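# Seat a slack chain fully onto two sprockets

## Task

The chain currently hangs slack around both sprockets. Make it lie flat and drop fully into the gaps between the teeth of both sprockets, down toward each shaft. Both shafts must end vertical, and the short shaft must be pressed completely down into its pocket. At each point where the chain runs off a sprocket, the final pin may stick up, even resting on a tooth tip, and the pin beside it may be only partly seated.

## Robot and tools

ROBOT. Two arms: left_arm, with a left hand, sits on the +y side, base at (+0.023, +0.320, +0.001) m; right_arm, with a right hand, base at (-0.019, -0.404, +0.001) m. Both bases are turned almost zero about z. A post stands on the floor behind the arms. Loose parts can get a short shove now and then. Nothing may fall or be left off the table.

SCENE FRAME. Origin at table-top height, halfway between the nominal bases; +z up, +x out across the table, +y toward left_arm. Reported positions (m), quaternions (wxyz) and velocities (m/s, rad/s) use this frame and can be off by a few cm.

HAND POINT AXES (right hand): +z runs along straightened fingers toward the tips, +x across the palm away from the thumb, +y outward from the palm face (the face sits at y = -0.063). On the left hand +x points toward the thumb instead. Knuckles lie at z = -0.017 and straight fingertips end 0.140 m beyond. A rigid mast near the wrist on the palm side can strike things. Fingertips carry 3 cm rubber caps; the rest is hard plastic.

ROW LAYOUT. Every row is exactly 48 numbers, each in [-1, 1], covering both arms even when one is idle: left dx, dy, dz, rx, ry, rz; left 16 hand motors; left current_limit, speed; then the same 24 for the right. Hand motor order: index_mcp, index_abd, index_pip, index_dip, middle_mcp, middle_abd, middle_pip, middle_dip, ring_mcp, ring_abd, ring_pip, ring_dip, thumb_cmc, thumb_axl, thumb_mcp, thumb_ipl. The same order is used in hand_goal, hand_measured, hand_current_ma and hand_state.

POSE NUMBERS are offsets, not poses. They are measured from the arm's Hand target as it stood when the action (or move) began, along that Hand target's own axes. Scale: 1.0 = 0.6 m for dx, dy, dz and 180 degrees for rx, ry, rz, which together form a single rotation vector. Every row of an action is counted from that same starting target, not from the row before. Repeating an offset in a new action moves the arm again. Six zeros means no new request. Commanded orientation is clipped to within 32 degrees of the measured one at each step. Arms often settle short of the Hand target; a later execute_actions re-requests it, or you can send the remaining gap as an offset.

HAND NUMBERS are absolute goals, scaled linearly between each hinge's two stops. A zero is a real goal, so to leave a hand unchanged, send back its hand_goal, hand_current_limit and hand_speed. Toward -1, _mcp curls a finger at the knuckle (straight at +0.75), _pip and _dip bend the middle and end joints (straight at +0.58 and +0.70), and _abd tilts the finger away from the thumb (straight at 0). thumb_cmc at -1 brings the thumb in front of the palm (beside it at +0.71). thumb_axl rotates the thumb about its own line (straight at +0.68). thumb_mcp and thumb_ipl bend it (straight at +0.23 and +0.17). current_limit maps -1..+1 to 0..550 mA (never below 11 mA); very low values may leave a finger unable to lift. speed gives a hinge rate of (speed+1)/2 times 8.5 rad/s. Defaults at start: current_limit +0.4, speed -0.6. Values stay set until changed.

TOOLS.
execute_actions(actions, cameras): actions is a list of up to 15 actions. Each action is up to 15 rows, one row per 1/30 s step; a short action repeats its last row until step 15. An empty list returns images. cameras is a list of names, ["all"], or [].
move(target, speed, blend, blocking, cameras): target is one 48-number row, or up to 15 rows. Every row's offsets count from the Hand targets at the move's start. Hand points travel in straight lines, finish together, and are capped at 10 s. speed: m/s, 0.002 to 1, default 0.25; turning is limited to 2x that in rad/s. blend: corner rounding in m, default 0 (stop at each row). blocking=false returns early while the motion keeps running. Paths do not avoid obstacles; fast moves overshoot and strike harder.
wait(seconds 0 to 3600); stop() brakes a running move; zoom_image(camera, region [x0, y0, x1, y1] in pixels, at most 504 by 504); clear_fault(arm: left_arm or right_arm); finished_scene(scene = 1).
Cameras: cam_head_left, cam_head_right, cam_high, cam_low, cam_left_wrist, cam_right_wrist, each 672x504.

RESULTS. Each arm reports joint positions, velocities and torques, end_effector_position and quaternion, and Hand target (the offset base for its next command). Hand states are moving, goal, blocked or overload. A move adds a "move:" line ending in done, off_target, moving, held or fault. limits=paced means the commanded pose was clipped; limits=held means a check held steps back. Neither done nor off_target says anything about contact.

AVOID. Contact torque past the joint load limits (waist/shoulder 53.4, elbow 44.5, forearm roll 24, wrist pitch 14.4, wrist roll 15.8 N m) triggers a TORQUE FAULT, and the arm stays stopped until clear_fault. A hand motor drawing 495 mA or more for 5 s shuts down for 10 s. Motors reaching 80 °C brake the arm (a warning appears at 65 °C). A clearance check holds commands that bring the arms too close, but fingers can still collide, and a moderate hit between the arms can fail the scene. After a HAND FAULT line, the later calls in the same reply are skipped. Avoid drops, releasing moving parts, fast impacts and hard shoves, and keep both shafts upright.

Each tool is called after "Emit:" as name(argument=value, ...), one argument or row to a line, values as JSON.

## Session

Emit:
execute_actions(
  actions=[],
)

Scene clock: 0.00 s.
left_arm: end_effector_position=(+0.8325, +0.3254, +0.1995) hand_goal=(+0.754, +0.000, +0.576, +0.696, +0.754, +0.000, +0.576, +0.696, +0.754, +0.000, +0.576, +0.696, +0.714, +0.678, +0.226, +0.168) hand_measured=(+0.7535, -0.0008, +0.5770, +0.6958, +0.7535, +0.0007, +0.5770, +0.6958, +0.7535, +0.0007, +0.5770, +0.6958, +0.7142, +0.6777, +0.2252, +0.1681) hand_current_ma=(-3, +11, +7, +6, +11, +8, +1, +5, +2, +1, -2, +5, +7, -5, +0, +5) hand_state=(goal, goal, goal, goal, goal, goal, goal, goal, goal, goal, goal, goal, goal, goal, goal, goal) hand_current_limit=0.40 hand_speed=-0.60 end_effector_quat_wxyz=(-0.381, +0.616, +0.656, +0.213) | right_arm: end_effector_position=(+0.0426, -0.6000, +0.3760) hand_goal=(+0.754, +0.000, +0.576, +0.696, +0.754, +0.000, +0.576, +0.696, +0.754, +0.000, +0.576, +0.696, +0.714, +0.678, +0.226, +0.168) hand_measured=(+0.7535, +0.0007, +0.5770, +0.6958, +0.7523, -0.0008, +0.5770, +0.6945, +0.7535, -0.0008, +0.5770, +0.6958, +0.7142, +0.6767, +0.2252, +0.1672) hand_current_ma=(+6, -8, -7, +1, -7, -10, +9, +0, -9, +5, -2, -5, +1, -10, +10, -4) hand_state=(goal, goal, goal, goal, goal, goal, goal, goal, goal, goal, goal, goal, goal, goal, goal, goal) hand_current_limit=0.40 hand_speed=-0.60 end_effector_quat_wxyz=(+0.214, +0.679, -0.566, -0.415)
Joint positions: left_arm=[-0.248 -1.27 -2.175 0.738 -1.506 0.984] | right_arm=[-0.688 -0.144 -0.581 -0.385 -1.372 -2.165]
Joint velocities: within noise
Joint torques (N m): no reading
Motor temperatures (°C): left_arm=[29 27 29 32 34 30] | right_arm=[31 26 29 31 32 29]
Hand target: left_arm +0.8325, +0.3254, +0.1995; -0.381, +0.616, +0.656, +0.213 | right_arm +0.0426, -0.6000, +0.3760; +0.214, +0.679, -0.566, -0.415

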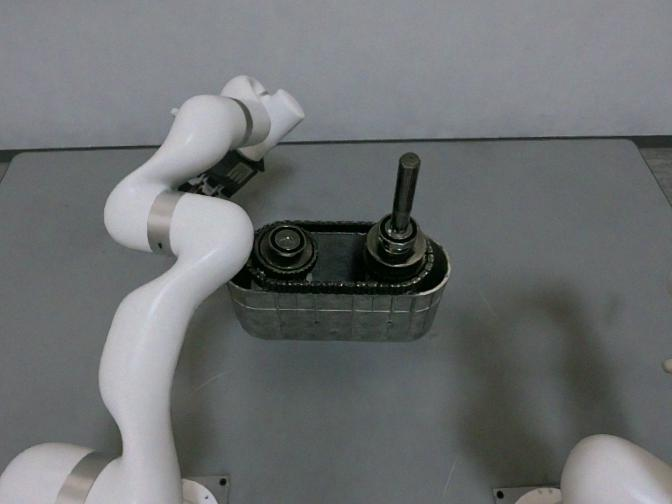

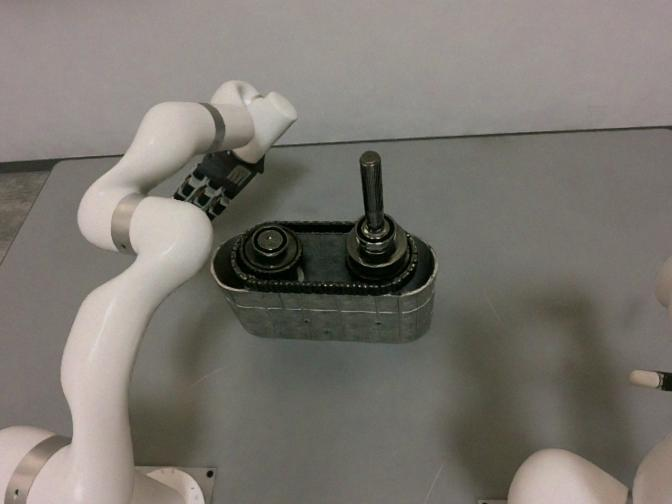

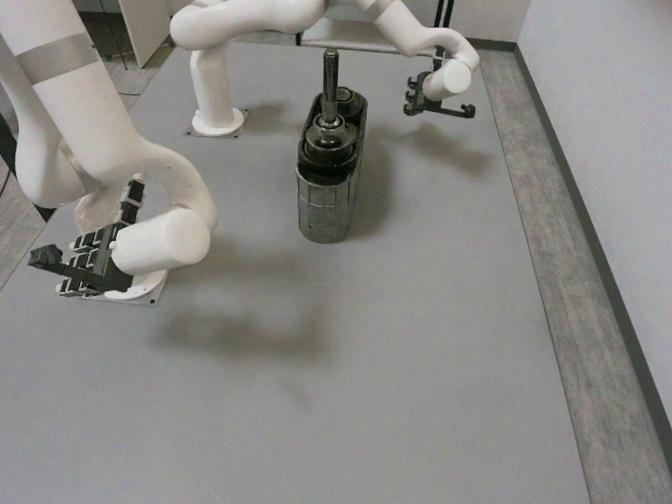

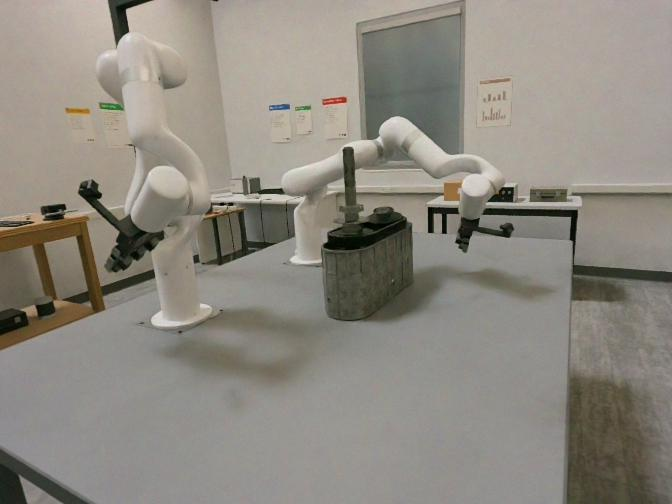

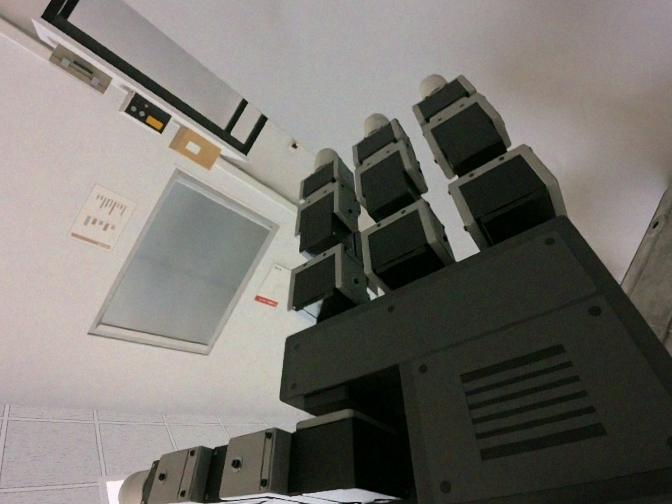

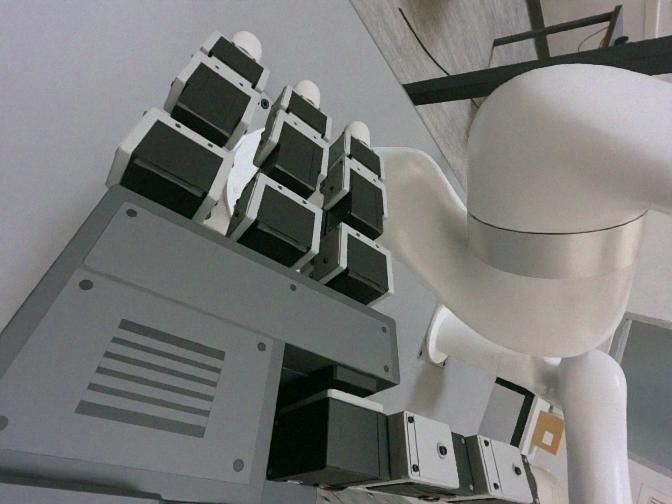

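Emit:
zoom_image(
  camera="cam_head_left",
  region=[210, 140, 470, 350],
)

Emit:
zoom_image(
  camera="cam_head_right",
  region=[190, 140, 450, 350],
)

Emit:
zoom_image(
  camera="cam_high",
  region=[260, 40, 410, 250],
)

Emit:
zoom_image(
  camera="cam_low",
  region=[300, 140, 430, 330],
)

Scaled by 1.938.

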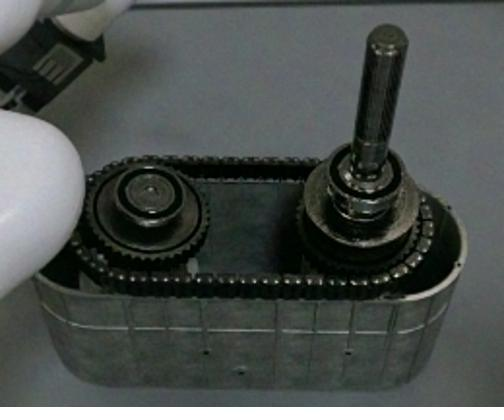

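Scaled by 1.938.

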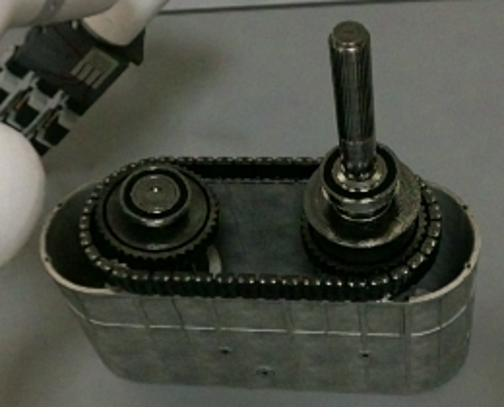

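Scaled by 2.400.

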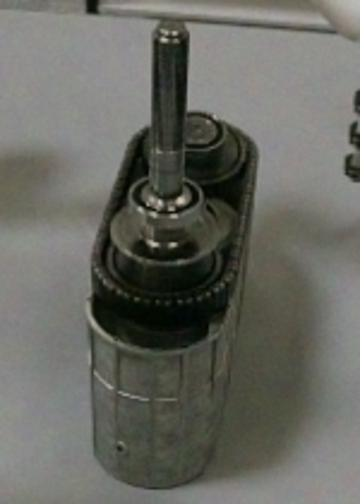

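Scaled by 2.653.

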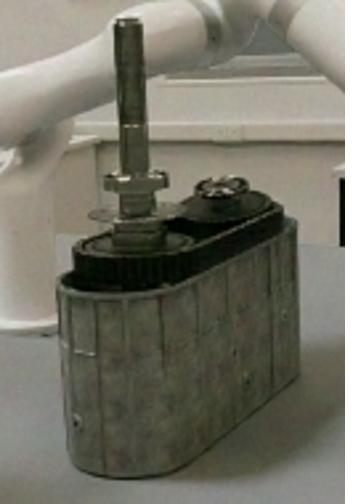

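Emit:
move(
  target=[0,0,0,0,0,0,0.754,0,0.576,0.696,0.754,0,0.576,0.696,0.754,0,0.576,0.696,0.714,0.678,0.226,0.168,0.4,-0.6,-0.663,-0.173,-0.517,0.295,0.094,0.053,0.754,0,0.576,0.696,0.754,0,0.576,0.696,0.754,0,0.576,0.696,0.714,0.678,0.226,0.168,0.4,-0.6],
  speed=0.3,
  cameras=["all"],
)

Scene clock: 53.43 s.
left_arm: end_effector_position=(+0.8325, +0.3254, +0.1995) hand_goal=(+0.754, +0.000, +0.576, +0.696, +0.754, +0.000, +0.576, +0.696, +0.754, +0.000, +0.576, +0.696, +0.714, +0.678, +0.226, +0.168) hand_measured=(+0.7535, -0.0008, +0.5770, +0.6958, +0.7523, +0.0007, +0.5770, +0.6958, +0.7535, +0.0007, +0.5770, +0.6958, +0.7142, +0.6767, +0.2262, +0.1681) hand_current_ma=(-2, +9, +5, +4, +6, +9, -2, +9, +1, -2, +4, +3, +8, -4, +2, -1) hand_state=(goal, goal, goal, goal, goal, goal, goal, goal, goal, goal, goal, goal, goal, goal, goal, goal) hand_current_limit=0.40 hand_speed=-0.60 end_effector_quat_wxyz=(-0.381, +0.616, +0.656, +0.213) | right_arm: end_effector_position=(+0.3483, -0.2512, +0.6000) hand_goal=(+0.754, +0.000, +0.576, +0.696, +0.754, +0.000, +0.576, +0.696, +0.754, +0.000, +0.576, +0.696, +0.714, +0.678, +0.226, +0.168) hand_measured=(+0.7523, +0.0007, +0.5693, +0.6971, +0.7511, -0.0008, +0.5705, +0.6958, +0.7511, +0.0007, +0.5718, +0.6971, +0.7192, +0.6777, +0.2222, +0.1681) hand_current_ma=(+10, +8, -16, -9, -8, -10, -4, +7, -8, +12, -6, -7, +7, +7, +4, +6) hand_state=(goal, goal, goal, goal, goal, goal, goal, goal, goal, goal, goal, goal, goal, goal, goal, goal) hand_current_limit=0.40 hand_speed=-0.60 end_effector_quat_wxyz=(+0.000, +0.707, -0.707, -0.001)
Joint positions: left_arm=[-0.248 -1.27 -2.175 0.738 -1.506 0.984] | right_arm=[0.272 -0.06 -1.44 0.002 -1.379 -1.292]
Joint torques (N m): left_arm=[0 54.82 -20.25 1.41 -0.99 -0.05] | right_arm=[0 22.3 -20.18 0.86 -0.04 1.49]
Hand target: left_arm +0.8325, +0.3254, +0.1995; -0.381, +0.616, +0.656, +0.213 | right_arm +0.3483, -0.2512, +0.6000; +0.000, +0.707, -0.707, -0.001
Off the commanded pose: left_arm 0.000 m, 0 deg | right_arm 0.000 m, 0 deg.
move: done

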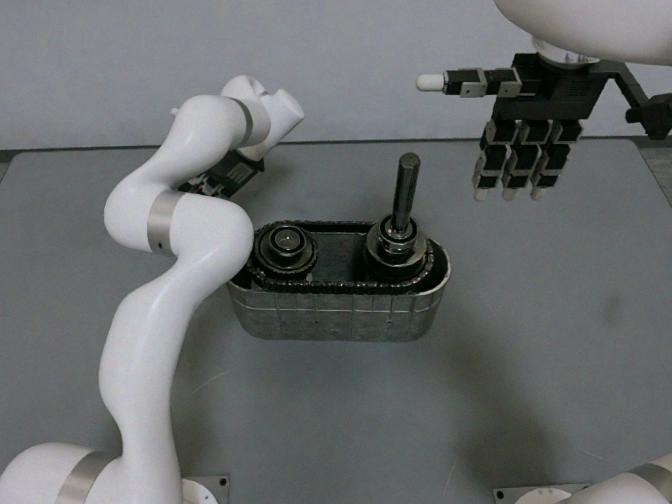

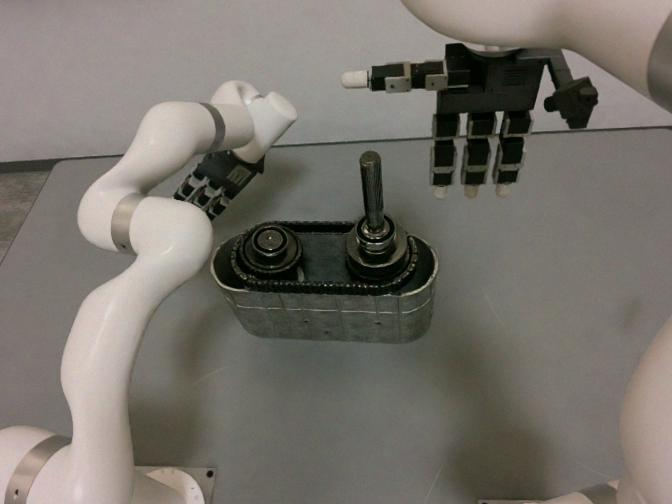

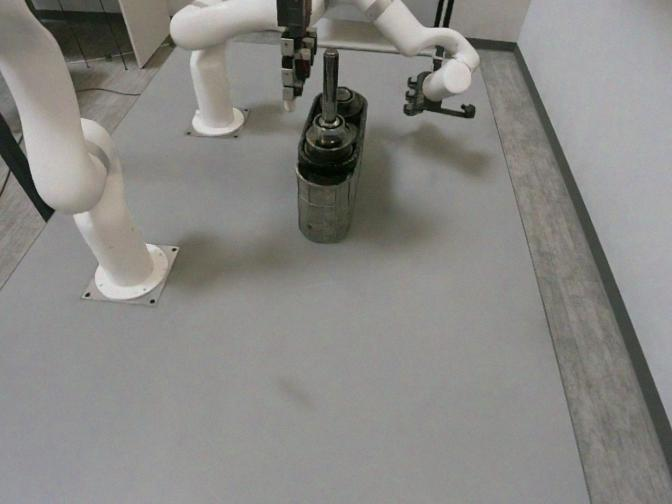

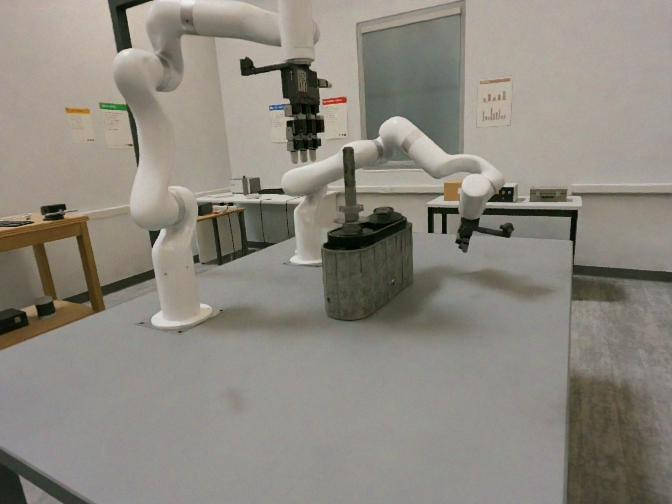

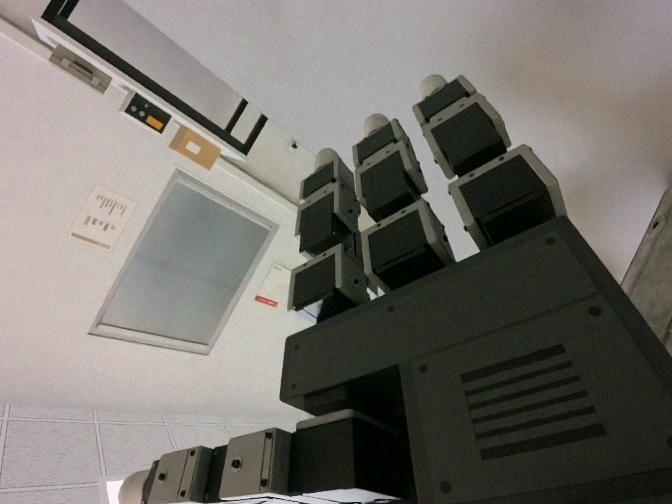

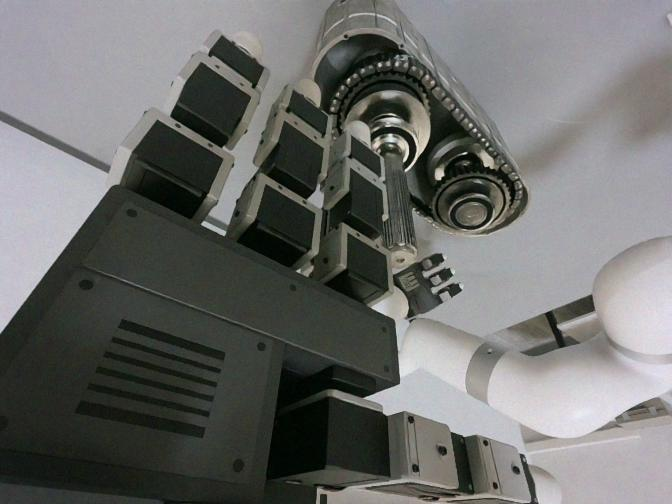

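Emit:
zoom_image(
  camera="cam_right_wrist",
  region=[300, 0, 540, 280],
)

Emit:
zoom_image(
  camera="cam_right_wrist",
  region=[320, 30, 460, 170],
)

Emit:
zoom_image(
  camera="cam_right_wrist",
  region=[400, 110, 540, 250],
)

Scaled by 1.800.

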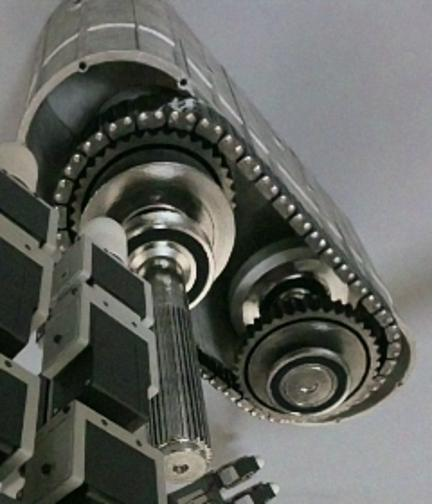

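Scaled by 3.600.

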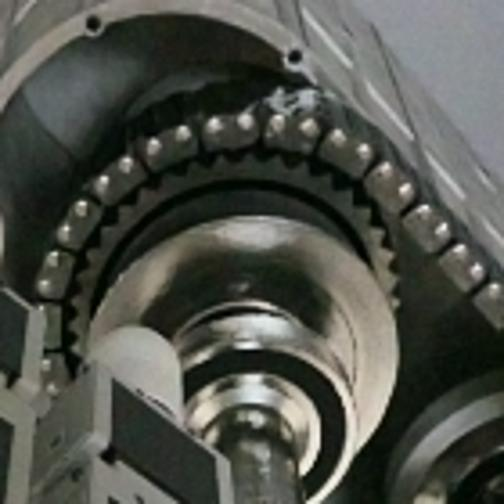

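Scaled by 3.600.

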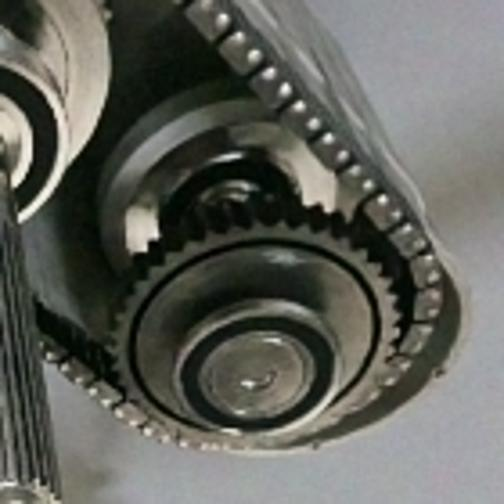

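Emit:
move(
  target=[0,0,0,0,0,0,0.754,0,0.576,0.696,0.754,0,0.576,0.696,0.754,0,0.576,0.696,0.714,0.678,0.226,0.168,0.4,-0.6,-0.252,0.080,0.167,0,0,0,0.754,0,0.576,0.696,0.754,0,0.576,0.696,0.754,0,0.576,0.696,0.714,0.678,0.226,0.168,0.4,-0.6],
  speed=0.3,
  cameras=["cam_right_wrist","cam_high"],
)

Emit:
zoom_image(
  camera="cam_right_wrist",
  region=[300, 100, 580, 380],
)

Scene clock: 141.60 s.
left_arm: end_effector_position=(+0.8325, +0.3254, +0.1995) hand_goal=(+0.754, +0.000, +0.576, +0.696, +0.754, +0.000, +0.576, +0.696, +0.754, +0.000, +0.576, +0.696, +0.714, +0.678, +0.226, +0.168) hand_measured=(+0.7523, +0.0007, +0.5770, +0.6958, +0.7535, +0.0007, +0.5770, +0.6958, +0.7535, +0.0007, +0.5770, +0.6958, +0.7142, +0.6777, +0.2252, +0.1672) hand_current_ma=(+1, +13, +7, +11, +5, +3, +1, +7, +4, -1, +4, +4, +8, -7, +2, -2) hand_state=(goal, goal, goal, goal, goal, goal, goal, goal, goal, goal, goal, goal, goal, goal, goal, goal) hand_current_limit=0.40 hand_speed=-0.60 end_effector_quat_wxyz=(-0.381, +0.616, +0.656, +0.213) | right_arm: end_effector_position=(+0.3002, -0.0999, +0.5000) hand_goal=(+0.754, +0.000, +0.576, +0.696, +0.754, +0.000, +0.576, +0.696, +0.754, +0.000, +0.576, +0.696, +0.714, +0.678, +0.226, +0.168) hand_measured=(+0.7535, +0.0095, +0.5705, +0.6971, +0.7498, +0.0095, +0.5705, +0.6945, +0.7511, +0.0051, +0.5718, +0.6958, +0.7142, +0.6767, +0.2222, +0.1681) hand_current_ma=(+3, +2, -21, +8, -5, -3, +1, -4, -12, -8, +1, -5, +10, -8, -2, -1) hand_state=(goal, goal, goal, goal, goal, goal, goal, goal, goal, goal, goal, goal, goal, goal, goal, goal) hand_current_limit=0.40 hand_speed=-0.60 end_effector_quat_wxyz=(+0.000, +0.707, -0.707, -0.001)
Joint positions: left_arm=[-0.248 -1.27 -2.175 0.738 -1.506 0.984] | right_arm=[0.601 -0.107 -1.268 0.002 -1.16 -0.964]
Joint torques (N m): left_arm=[0 54.82 -20.25 1.41 -0.99 -0.05] | right_arm=[0 13.69 -20.94 0.81 -0.01 1.74]
Hand target: left_arm +0.8325, +0.3254, +0.1995; -0.381, +0.616, +0.656, +0.213 | right_arm +0.3002, -0.0999, +0.5000; +0.000, +0.707, -0.707, -0.001
Off the commanded pose: left_arm 0.000 m, 0 deg | right_arm 0.000 m, 0 deg.
move: done
Images, in order (width x height): cam_high 672x504, cam_right_wrist 672x504.

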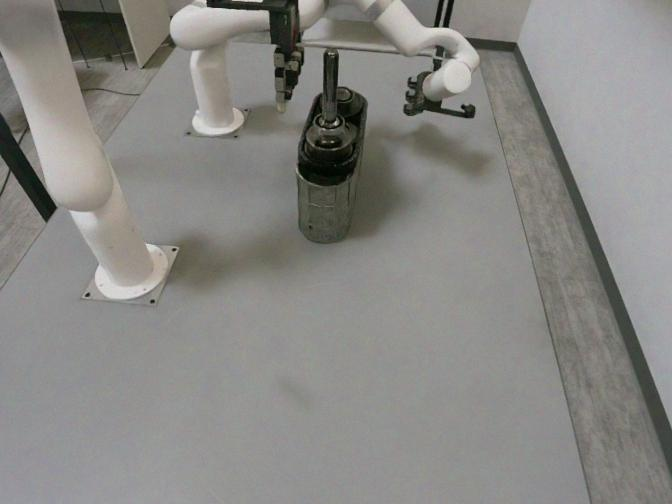

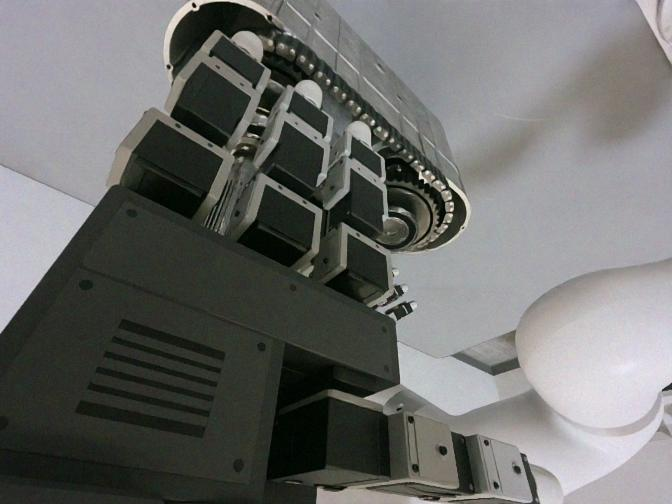

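Scaled by 1.800.

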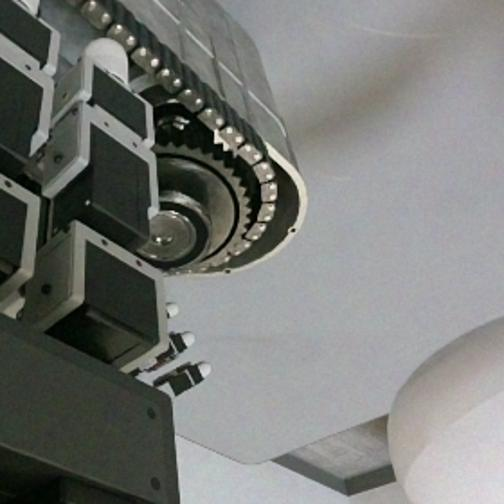

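Emit:
move(
  target=[0,0,0,0,0,0,0.754,0,0.576,0.696,0.754,0,0.576,0.696,0.754,0,0.576,0.696,0.714,0.678,0.226,0.168,0.4,-0.6,-0.240,-0.102,0.157,0,0,0.278,0.95,0,0.95,0.95,0.95,0,0.95,0.95,0.95,0,0.95,0.95,0.714,0.678,0.226,0.168,0.4,-0.4],
  speed=0.3,
  cameras=["cam_right_wrist","cam_high"],
)

Emit:
zoom_image(
  camera="cam_right_wrist",
  region=[300, 50, 580, 330],
)

Scene clock: 205.83 s.
left_arm: end_effector_position=(+0.8325, +0.3254, +0.1995) hand_goal=(+0.754, +0.000, +0.576, +0.696, +0.754, +0.000, +0.576, +0.696, +0.754, +0.000, +0.576, +0.696, +0.714, +0.678, +0.226, +0.168) hand_measured=(+0.7535, -0.0008, +0.5770, +0.6958, +0.7535, +0.0007, +0.5770, +0.6958, +0.7535, -0.0008, +0.5757, +0.6971, +0.7142, +0.6777, +0.2252, +0.1681) hand_current_ma=(+3, +4, +7, +5, +12, +5, +3, +4, +3, +0, +1, +6, +7, -1, -1, +6) hand_state=(goal, goal, goal, goal, goal, goal, goal, goal, goal, goal, goal, goal, goal, goal, goal, goal) hand_current_limit=0.40 hand_speed=-0.60 end_effector_quat_wxyz=(-0.381, +0.616, +0.656, +0.213) | right_arm: end_effector_position=(+0.3614, +0.0443, +0.4060) hand_goal=(+0.950, +0.000, +0.950, +0.950, +0.950, +0.000, +0.950, +0.950, +0.950, +0.000, +0.950, +0.950, +0.714, +0.678, +0.226, +0.168) hand_measured=(+0.9440, +0.0065, +0.9478, +0.9519, +0.9440, -0.0037, +0.9504, +0.9544, +0.9440, +0.0051, +0.9452, +0.9519, +0.7180, +0.6777, +0.2212, +0.1681) hand_current_ma=(-9, +8, +3, +18, -7, -4, +6, +10, -19, -12, +15, -8, +8, -7, +5, +7) hand_state=(goal, goal, goal, goal, goal, goal, goal, goal, goal, goal, goal, goal, goal, goal, goal, goal) hand_current_limit=0.40 hand_speed=-0.40 end_effector_quat_wxyz=(+0.000, -0.342, +0.940, +0.001)
Joint positions: left_arm=[-0.248 -1.27 -2.175 0.738 -1.506 0.984] | right_arm=[0.716 -0.309 -1.295 0.002 -0.985 0.024]
Joint torques (N m): left_arm=[0 54.82 -20.25 1.41 -0.99 -0.05] | right_arm=[0 21.28 -20.88 0.66 0.06 0]
Hand target: left_arm +0.8325, +0.3254, +0.1995; -0.381, +0.616, +0.656, +0.213 | right_arm +0.3614, +0.0443, +0.4060; +0.000, -0.342, +0.940, +0.001
Off the commanded pose: left_arm 0.000 m, 0 deg | right_arm 0.000 m, 0 deg.
move: done
Images, in order (width x height): cam_high 672x504, cam_right_wrist 672x504.

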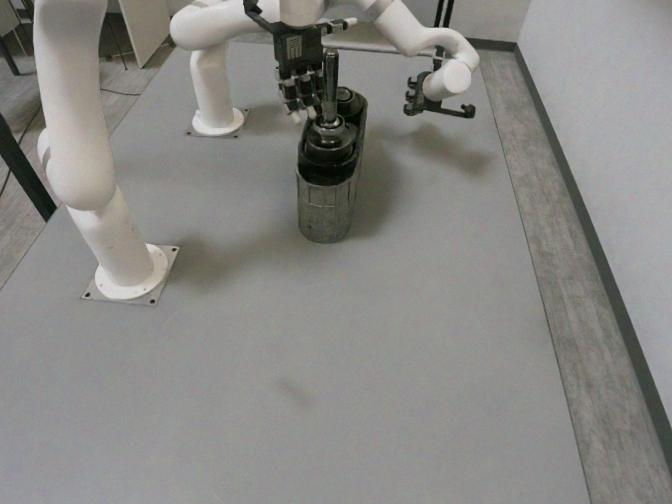

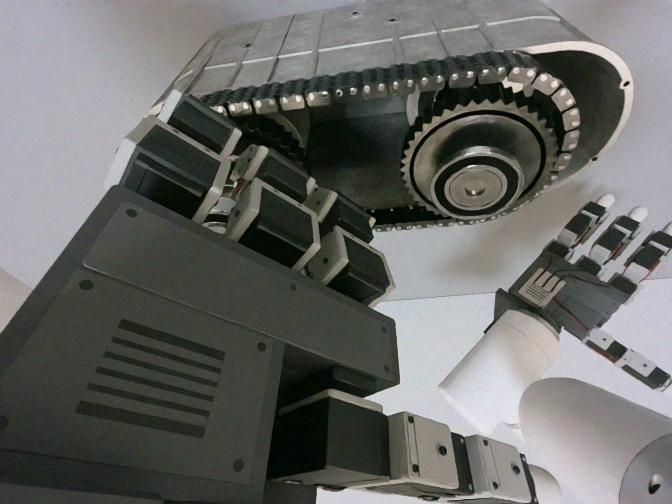

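Scaled by 1.800.

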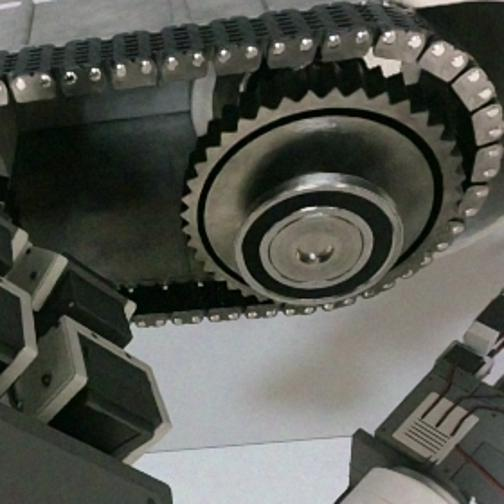

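Emit:
zoom_image(
  camera="cam_right_wrist",
  region=[380, 60, 500, 180],
)

Emit:
zoom_image(
  camera="cam_right_wrist",
  region=[480, 60, 600, 180],
)

Emit:
zoom_image(
  camera="cam_right_wrist",
  region=[380, 130, 500, 250],
)

Emit:
zoom_image(
  camera="cam_right_wrist",
  region=[220, 60, 360, 200],
)

Scaled by 4.200.

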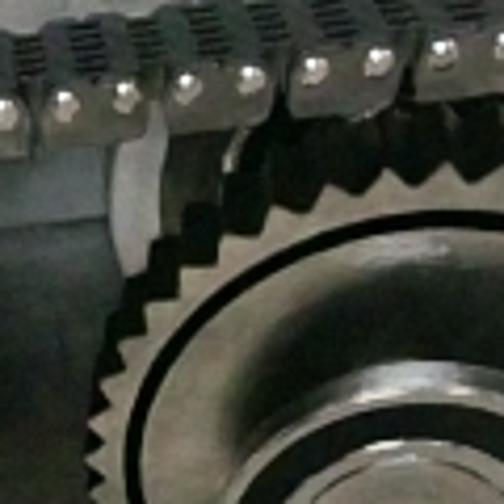

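Scaled by 4.200.

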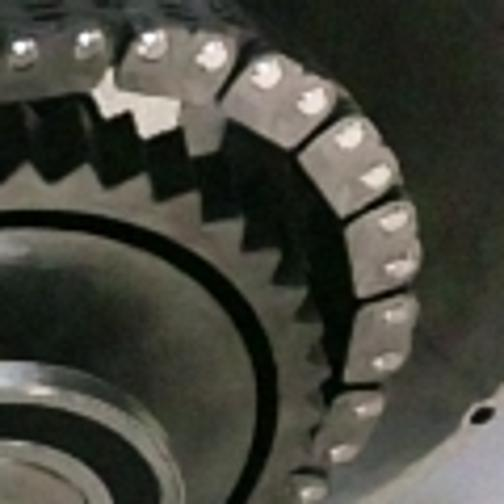

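Scaled by 4.200.

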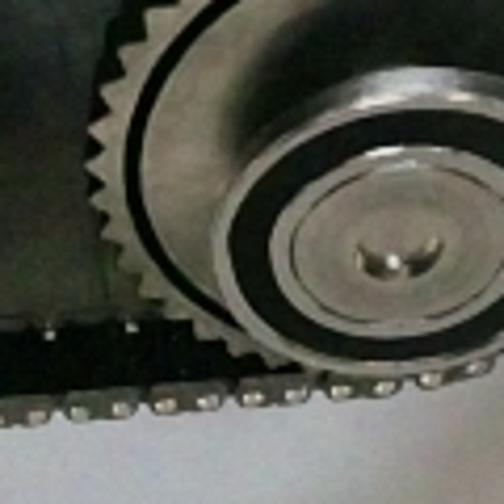

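Scaled by 3.600.

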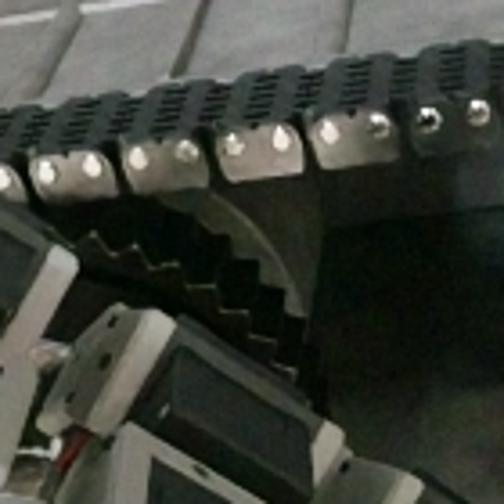

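Emit:
move(
  target=[
    [0.381,-0.095,-0.3095,0,0,0,0.754,0,0.576,0.696,0.754,0,0.576,0.696,0.754,0,0.576,0.696,0.714,0.678,0.226,0.168,0.4,-0.6,0.585,-0.279,-0.157,0,0,0,0.754,0,0.576,0.696,0.754,0,0.576,0.696,0.754,0,0.576,0.696,0.714,0.678,0.226,0.168,0.4,-0.4],
    [0.2395,-0.6235,-0.578,-0.120,-0.352,-0.551,0.95,0,0.95,0.95,0.95,0,0.95,0.95,0.95,0,0.95,0.95,0.714,0.678,0.226,0.168,0.4,-0.4,0.585,-0.279,-0.157,0,0,0,0.754,0,0.576,0.696,0.754,0,0.576,0.696,0.754,0,0.576,0.696,0.714,0.678,0.226,0.168,0.4,-0.4],
  ],
  speed=0.4,
  blend=[0.05,0],
  cameras=["cam_left_wrist","cam_high","cam_head_left"],
)

Scene clock: 285.67 s.
left_arm: end_effector_position=(+0.5588, +0.1024, +0.5948) hand_goal=(+0.950, +0.000, +0.950, +0.950, +0.950, +0.000, +0.950, +0.950, +0.950, +0.000, +0.950, +0.950, +0.714, +0.678, +0.226, +0.168) hand_measured=(+0.9549, +0.0036, +0.9504, +0.9519, +0.9561, +0.0051, +0.9504, +0.9519, +0.9549, +0.0080, +0.9504, +0.9519, +0.7230, +0.6777, +0.2242, +0.1672) hand_current_ma=(+1, +12, +5, +5, +16, +10, +3, +8, +7, +4, -1, +9, +11, -5, +1, +4) hand_state=(goal, goal, goal, goal, goal, goal, goal, goal, goal, goal, goal, goal, goal, goal, goal, goal) hand_current_limit=0.40 hand_speed=-0.40 end_effector_quat_wxyz=(+0.358, -0.004, +0.912, +0.200) | right_arm: end_effector_position=(+0.1999, -0.3096, +0.4998) hand_goal=(+0.754, +0.000, +0.576, +0.696, +0.754, +0.000, +0.576, +0.696, +0.754, +0.000, +0.576, +0.696, +0.714, +0.678, +0.226, +0.168) hand_measured=(+0.7450, -0.0052, +0.5718, +0.6945, +0.7462, -0.0081, +0.5705, +0.6958, +0.7462, +0.0007, +0.5718, +0.6958, +0.7192, +0.6777, +0.2212, +0.1681) hand_current_ma=(-1, -2, -6, +26, -5, -7, -2, -2, -27, +15, +7, -4, -6, -12, +1, +2) hand_state=(goal, goal, goal, goal, goal, goal, goal, goal, goal, goal, goal, goal, goal, goal, goal, goal) hand_current_limit=0.40 hand_speed=-0.40 end_effector_quat_wxyz=(+0.000, -0.342, +0.940, +0.001)
Joint positions: left_arm=[-0.746 -0.303 -1.509 0.924 -1.094 -1.144] | right_arm=[0.049 0.523 -0.747 0.002 -1.271 -0.642]
Joint torques (N m): left_arm=[0 32.47 -21.56 1.53 -0.12 0.02] | right_arm=[0 2.66 -20.72 0.84 0.01 0]
Motor temperatures (°C): left_arm=[29 32 32 32 34 31] | right_arm=[31 26 33 31 32 29]
Hand target: left_arm +0.5588, +0.1024, +0.5948; +0.358, -0.004, +0.912, +0.200 | right_arm +0.1999, -0.3096, +0.4998; +0.000, -0.342, +0.940, +0.001
Off the commanded pose: left_arm 0.000 m, 0 deg | right_arm 0.000 m, 0 deg.
move: done
Images, in order (width x height): cam_head_left 672x504, cam_high 672x504, cam_left_wrist 672x504.

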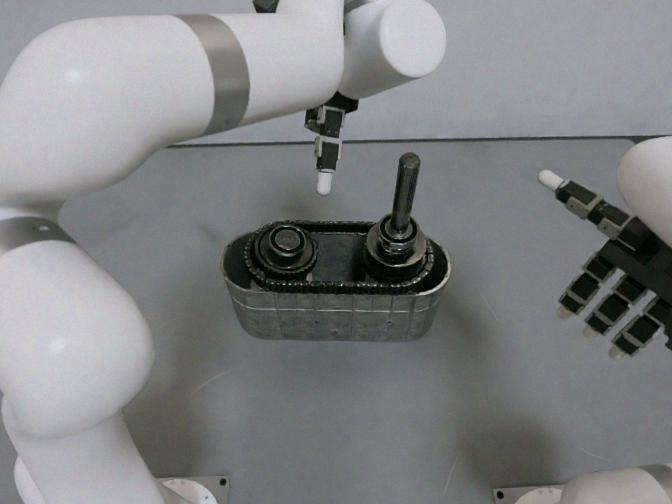

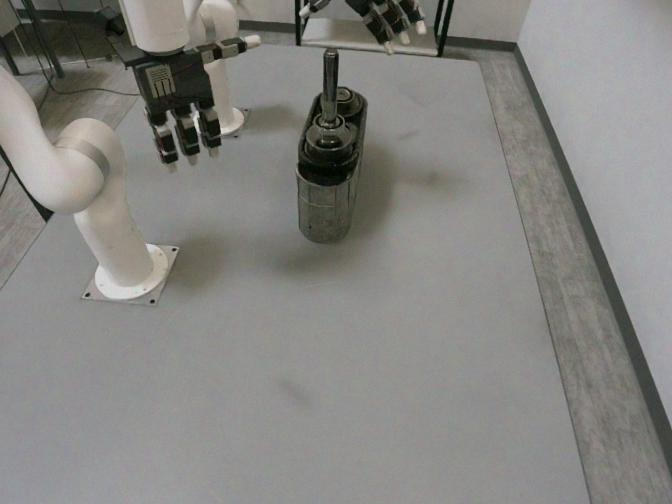

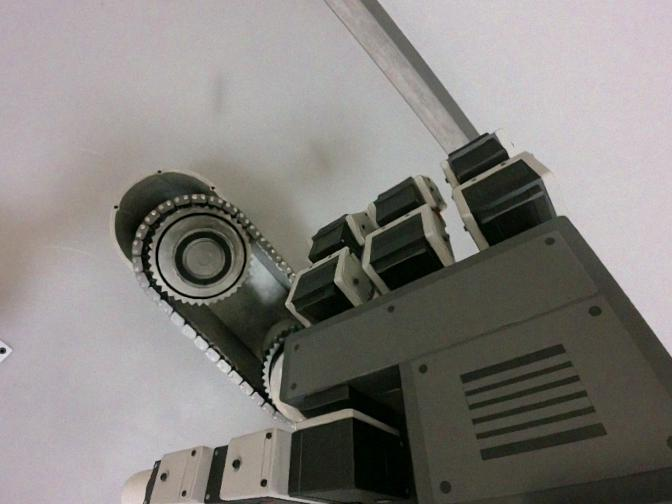

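Emit:
zoom_image(
  camera="cam_left_wrist",
  region=[100, 160, 310, 370],
)

Emit:
zoom_image(
  camera="cam_left_wrist",
  region=[120, 180, 220, 280],
)

Emit:
zoom_image(
  camera="cam_left_wrist",
  region=[180, 220, 300, 340],
)

Scaled by 2.400.

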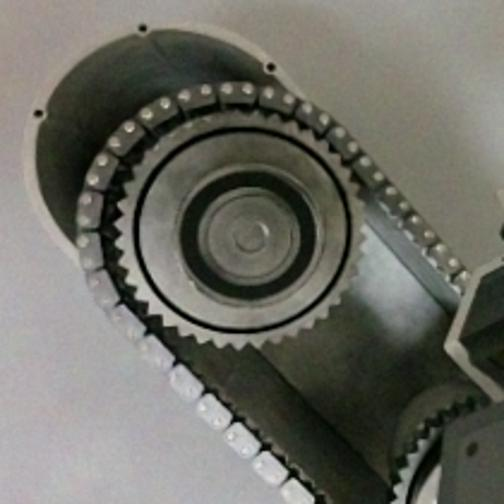

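Scaled by 5.040.

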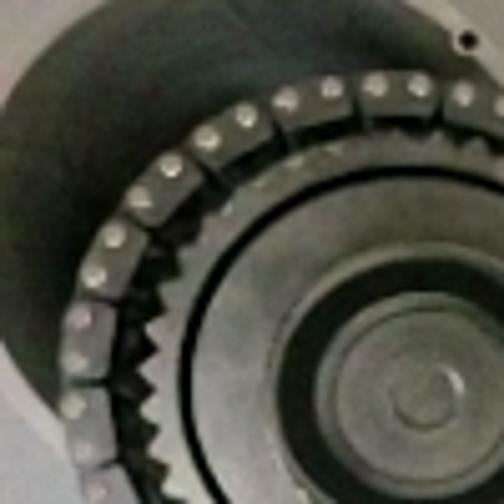

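Scaled by 4.200.

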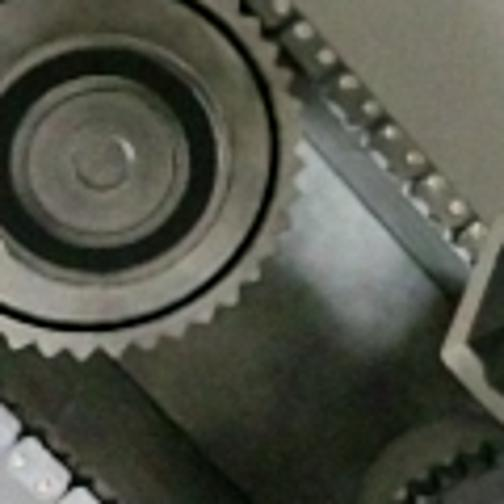

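Emit:
move(
  target=[
    [0.299,-0.010,0.040,-0.081,0.2856,-0.4647,0.754,0,0.576,0.696,0.754,0,0.576,0.696,0.754,0,0.576,0.696,-0.571,0.678,0.226,0.168,0.4,-0.4,-0.2365,-0.133,0.083,0.174,-0.478,0.174,0.754,0,0.576,0.696,0.754,0,0.576,0.696,0.754,0,0.576,0.696,-0.571,0.678,0.226,0.168,0.4,-0.4],
    [0.299,-0.010,0.040,-0.081,0.2856,-0.4647,0.754,0,0.576,0.696,0.754,0,0.576,0.696,0.754,0,0.576,0.696,-0.571,0.678,0.226,0.168,0.4,-0.4,-0.580,-0.139,0.15,0.174,-0.478,0.174,0.754,0,0.576,0.696,0.754,0,0.576,0.696,0.754,0,0.576,0.696,-0.571,0.678,0.226,0.168,0.4,-0.4],
  ],
  speed=0.3,
  blend=[0.02,0],
  cameras=["all"],
)

Scene clock: 387.07 s.
left_arm: end_effector_position=(+0.4419, +0.1300, +0.4593) hand_goal=(+0.754, +0.000, +0.576, +0.696, +0.754, +0.000, +0.576, +0.696, +0.754, +0.000, +0.576, +0.696, -0.570, +0.678, +0.226, +0.168) hand_measured=(+0.7474, +0.0036, +0.5680, +0.6945, +0.7486, +0.0051, +0.5718, +0.6932, +0.7486, +0.0080, +0.5693, +0.6945, -0.5642, +0.6767, +0.2222, +0.1672) hand_current_ma=(-2, +12, +6, +1, +6, +11, -1, +4, -3, +4, -1, +4, +12, -2, +1, -1) hand_state=(goal, goal, goal, goal, goal, goal, goal, goal, goal, goal, goal, goal, goal, goal, goal, goal) hand_current_limit=0.40 hand_speed=-0.40 end_effector_quat_wxyz=(+0.000, +0.707, -0.707, +0.000) | right_arm: end_effector_position=(+0.5202, -0.1499, +0.4099) hand_goal=(+0.754, +0.000, +0.576, +0.696, +0.754, +0.000, +0.576, +0.696, +0.754, +0.000, +0.576, +0.696, -0.570, +0.678, +0.226, +0.168) hand_measured=(+0.7474, -0.0052, +0.5718, +0.6920, +0.7486, -0.0096, +0.5718, +0.6907, +0.7486, -0.0023, +0.5718, +0.6907, -0.5818, +0.6777, +0.2212, +0.1681) hand_current_ma=(+20, +8, +10, +6, -1, -5, +17, +3, -29, +13, -1, -7, -13, +5, -8, +9) hand_state=(goal, goal, goal, goal, goal, goal, goal, goal, goal, goal, goal, goal, goal, goal, goal, goal) hand_current_limit=0.40 hand_speed=-0.40 end_effector_quat_wxyz=(+0.707, +0.001, +0.707, +0.000)
Joint positions: left_arm=[-0.333 -0.218 -1.303 0 -1.086 -1.892] | right_arm=[0.481 -0.222 -0.539 0.511 1.293 -0.151]
Joint torques (N m): left_arm=[0 28.85 -20.93 0.66 -0.11 0] | right_arm=[0 12.86 -16.65 -0.01 1.69 0.11]
Hand target: left_arm +0.4419, +0.1300, +0.4593; +0.000, +0.707, -0.707, +0.000 | right_arm +0.5202, -0.1499, +0.4099; +0.707, +0.001, +0.707, +0.000
Off the commanded pose: left_arm 0.000 m, 0 deg | right_arm 0.000 m, 0 deg.
move: done

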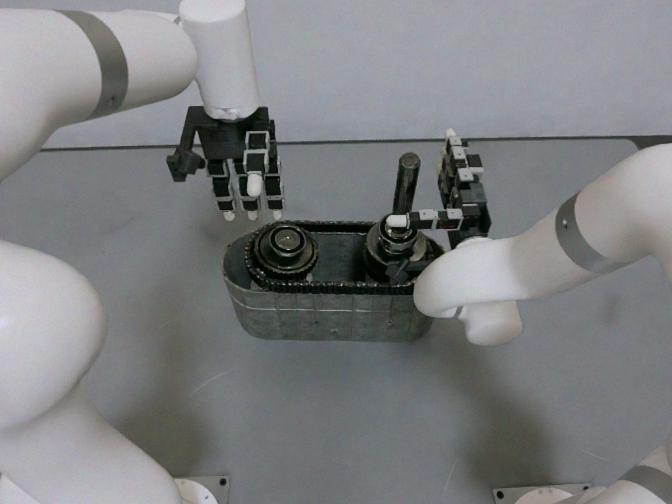

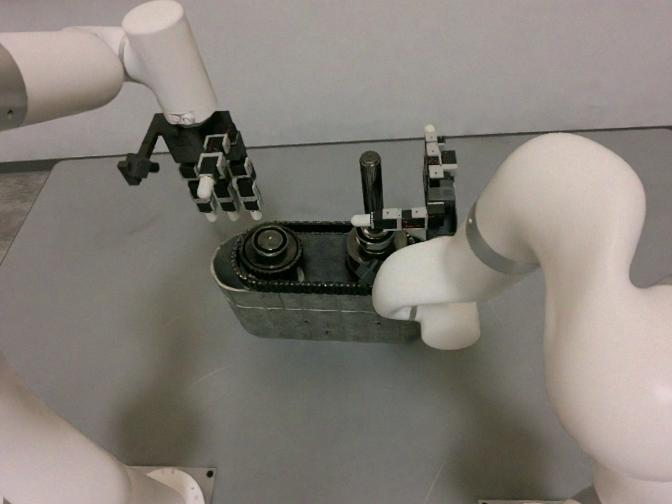

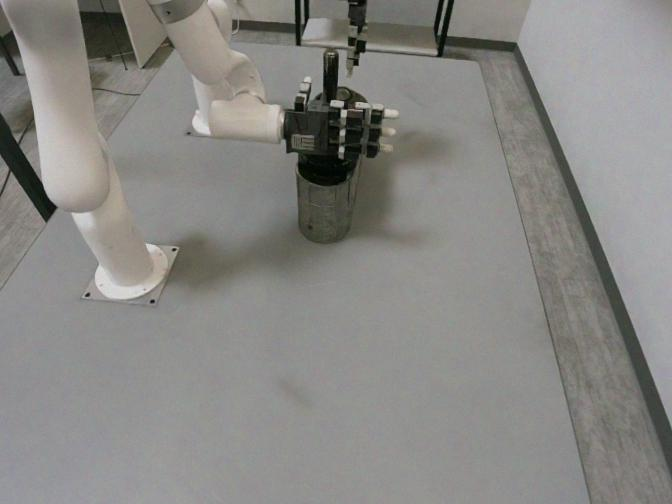

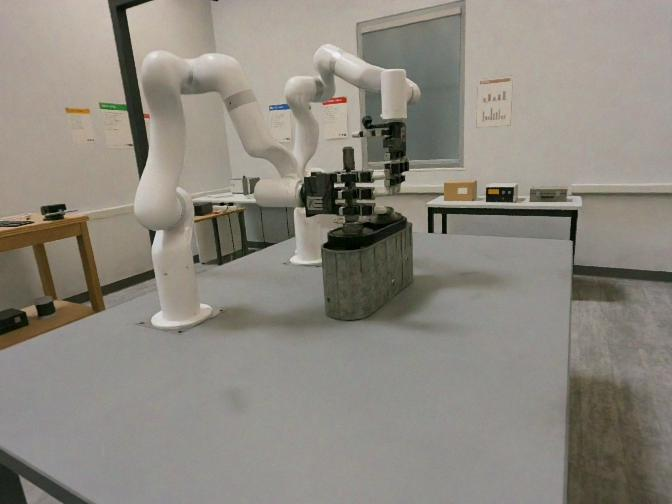

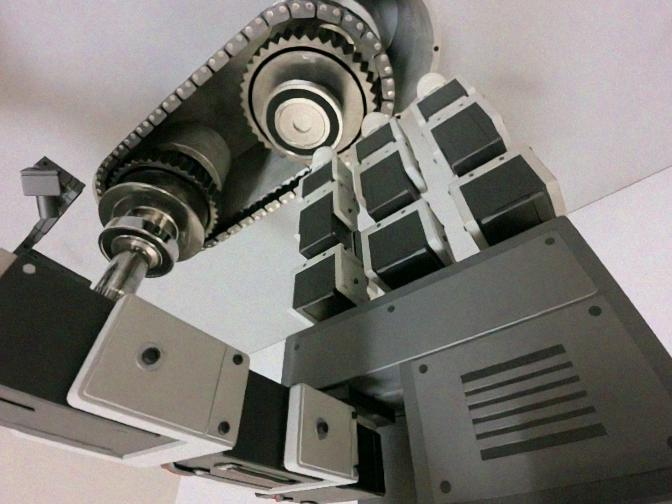

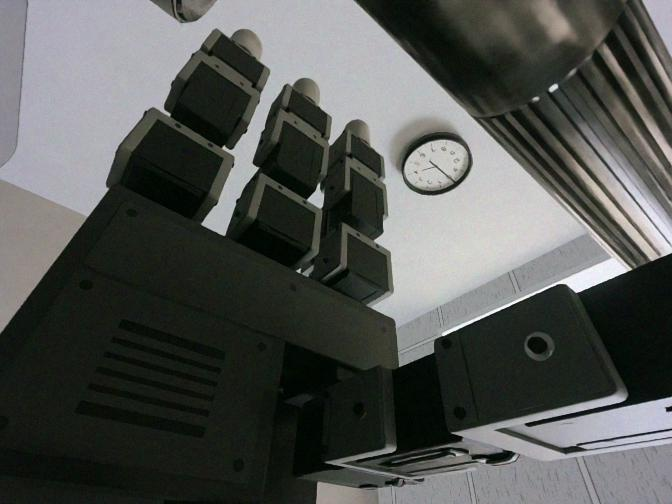

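Emit:
zoom_image(
  camera="cam_left_wrist",
  region=[220, 0, 450, 180],
)

Emit:
zoom_image(
  camera="cam_left_wrist",
  region=[80, 80, 320, 320],
)

Emit:
zoom_image(
  camera="cam_low",
  region=[290, 120, 430, 330],
)

Scaled by 2.191.

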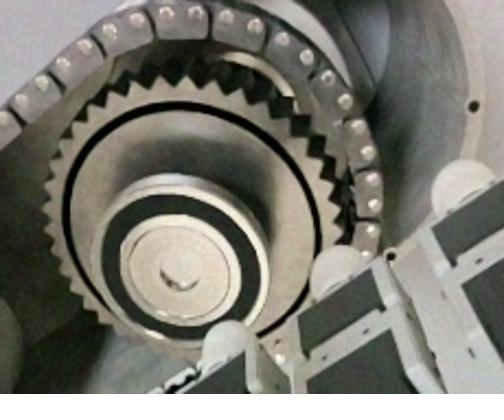

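Scaled by 2.100.

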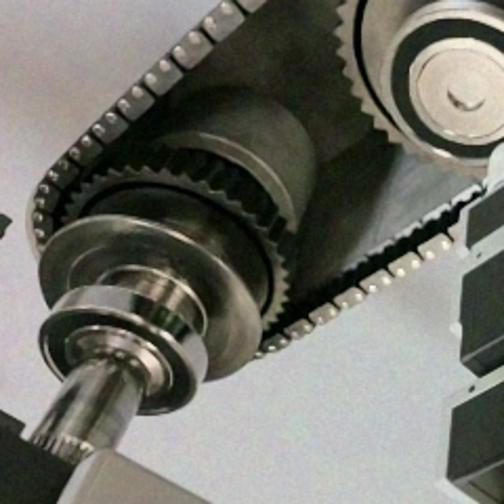

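Scaled by 2.400.

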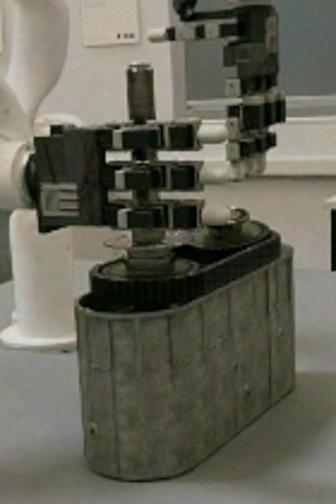

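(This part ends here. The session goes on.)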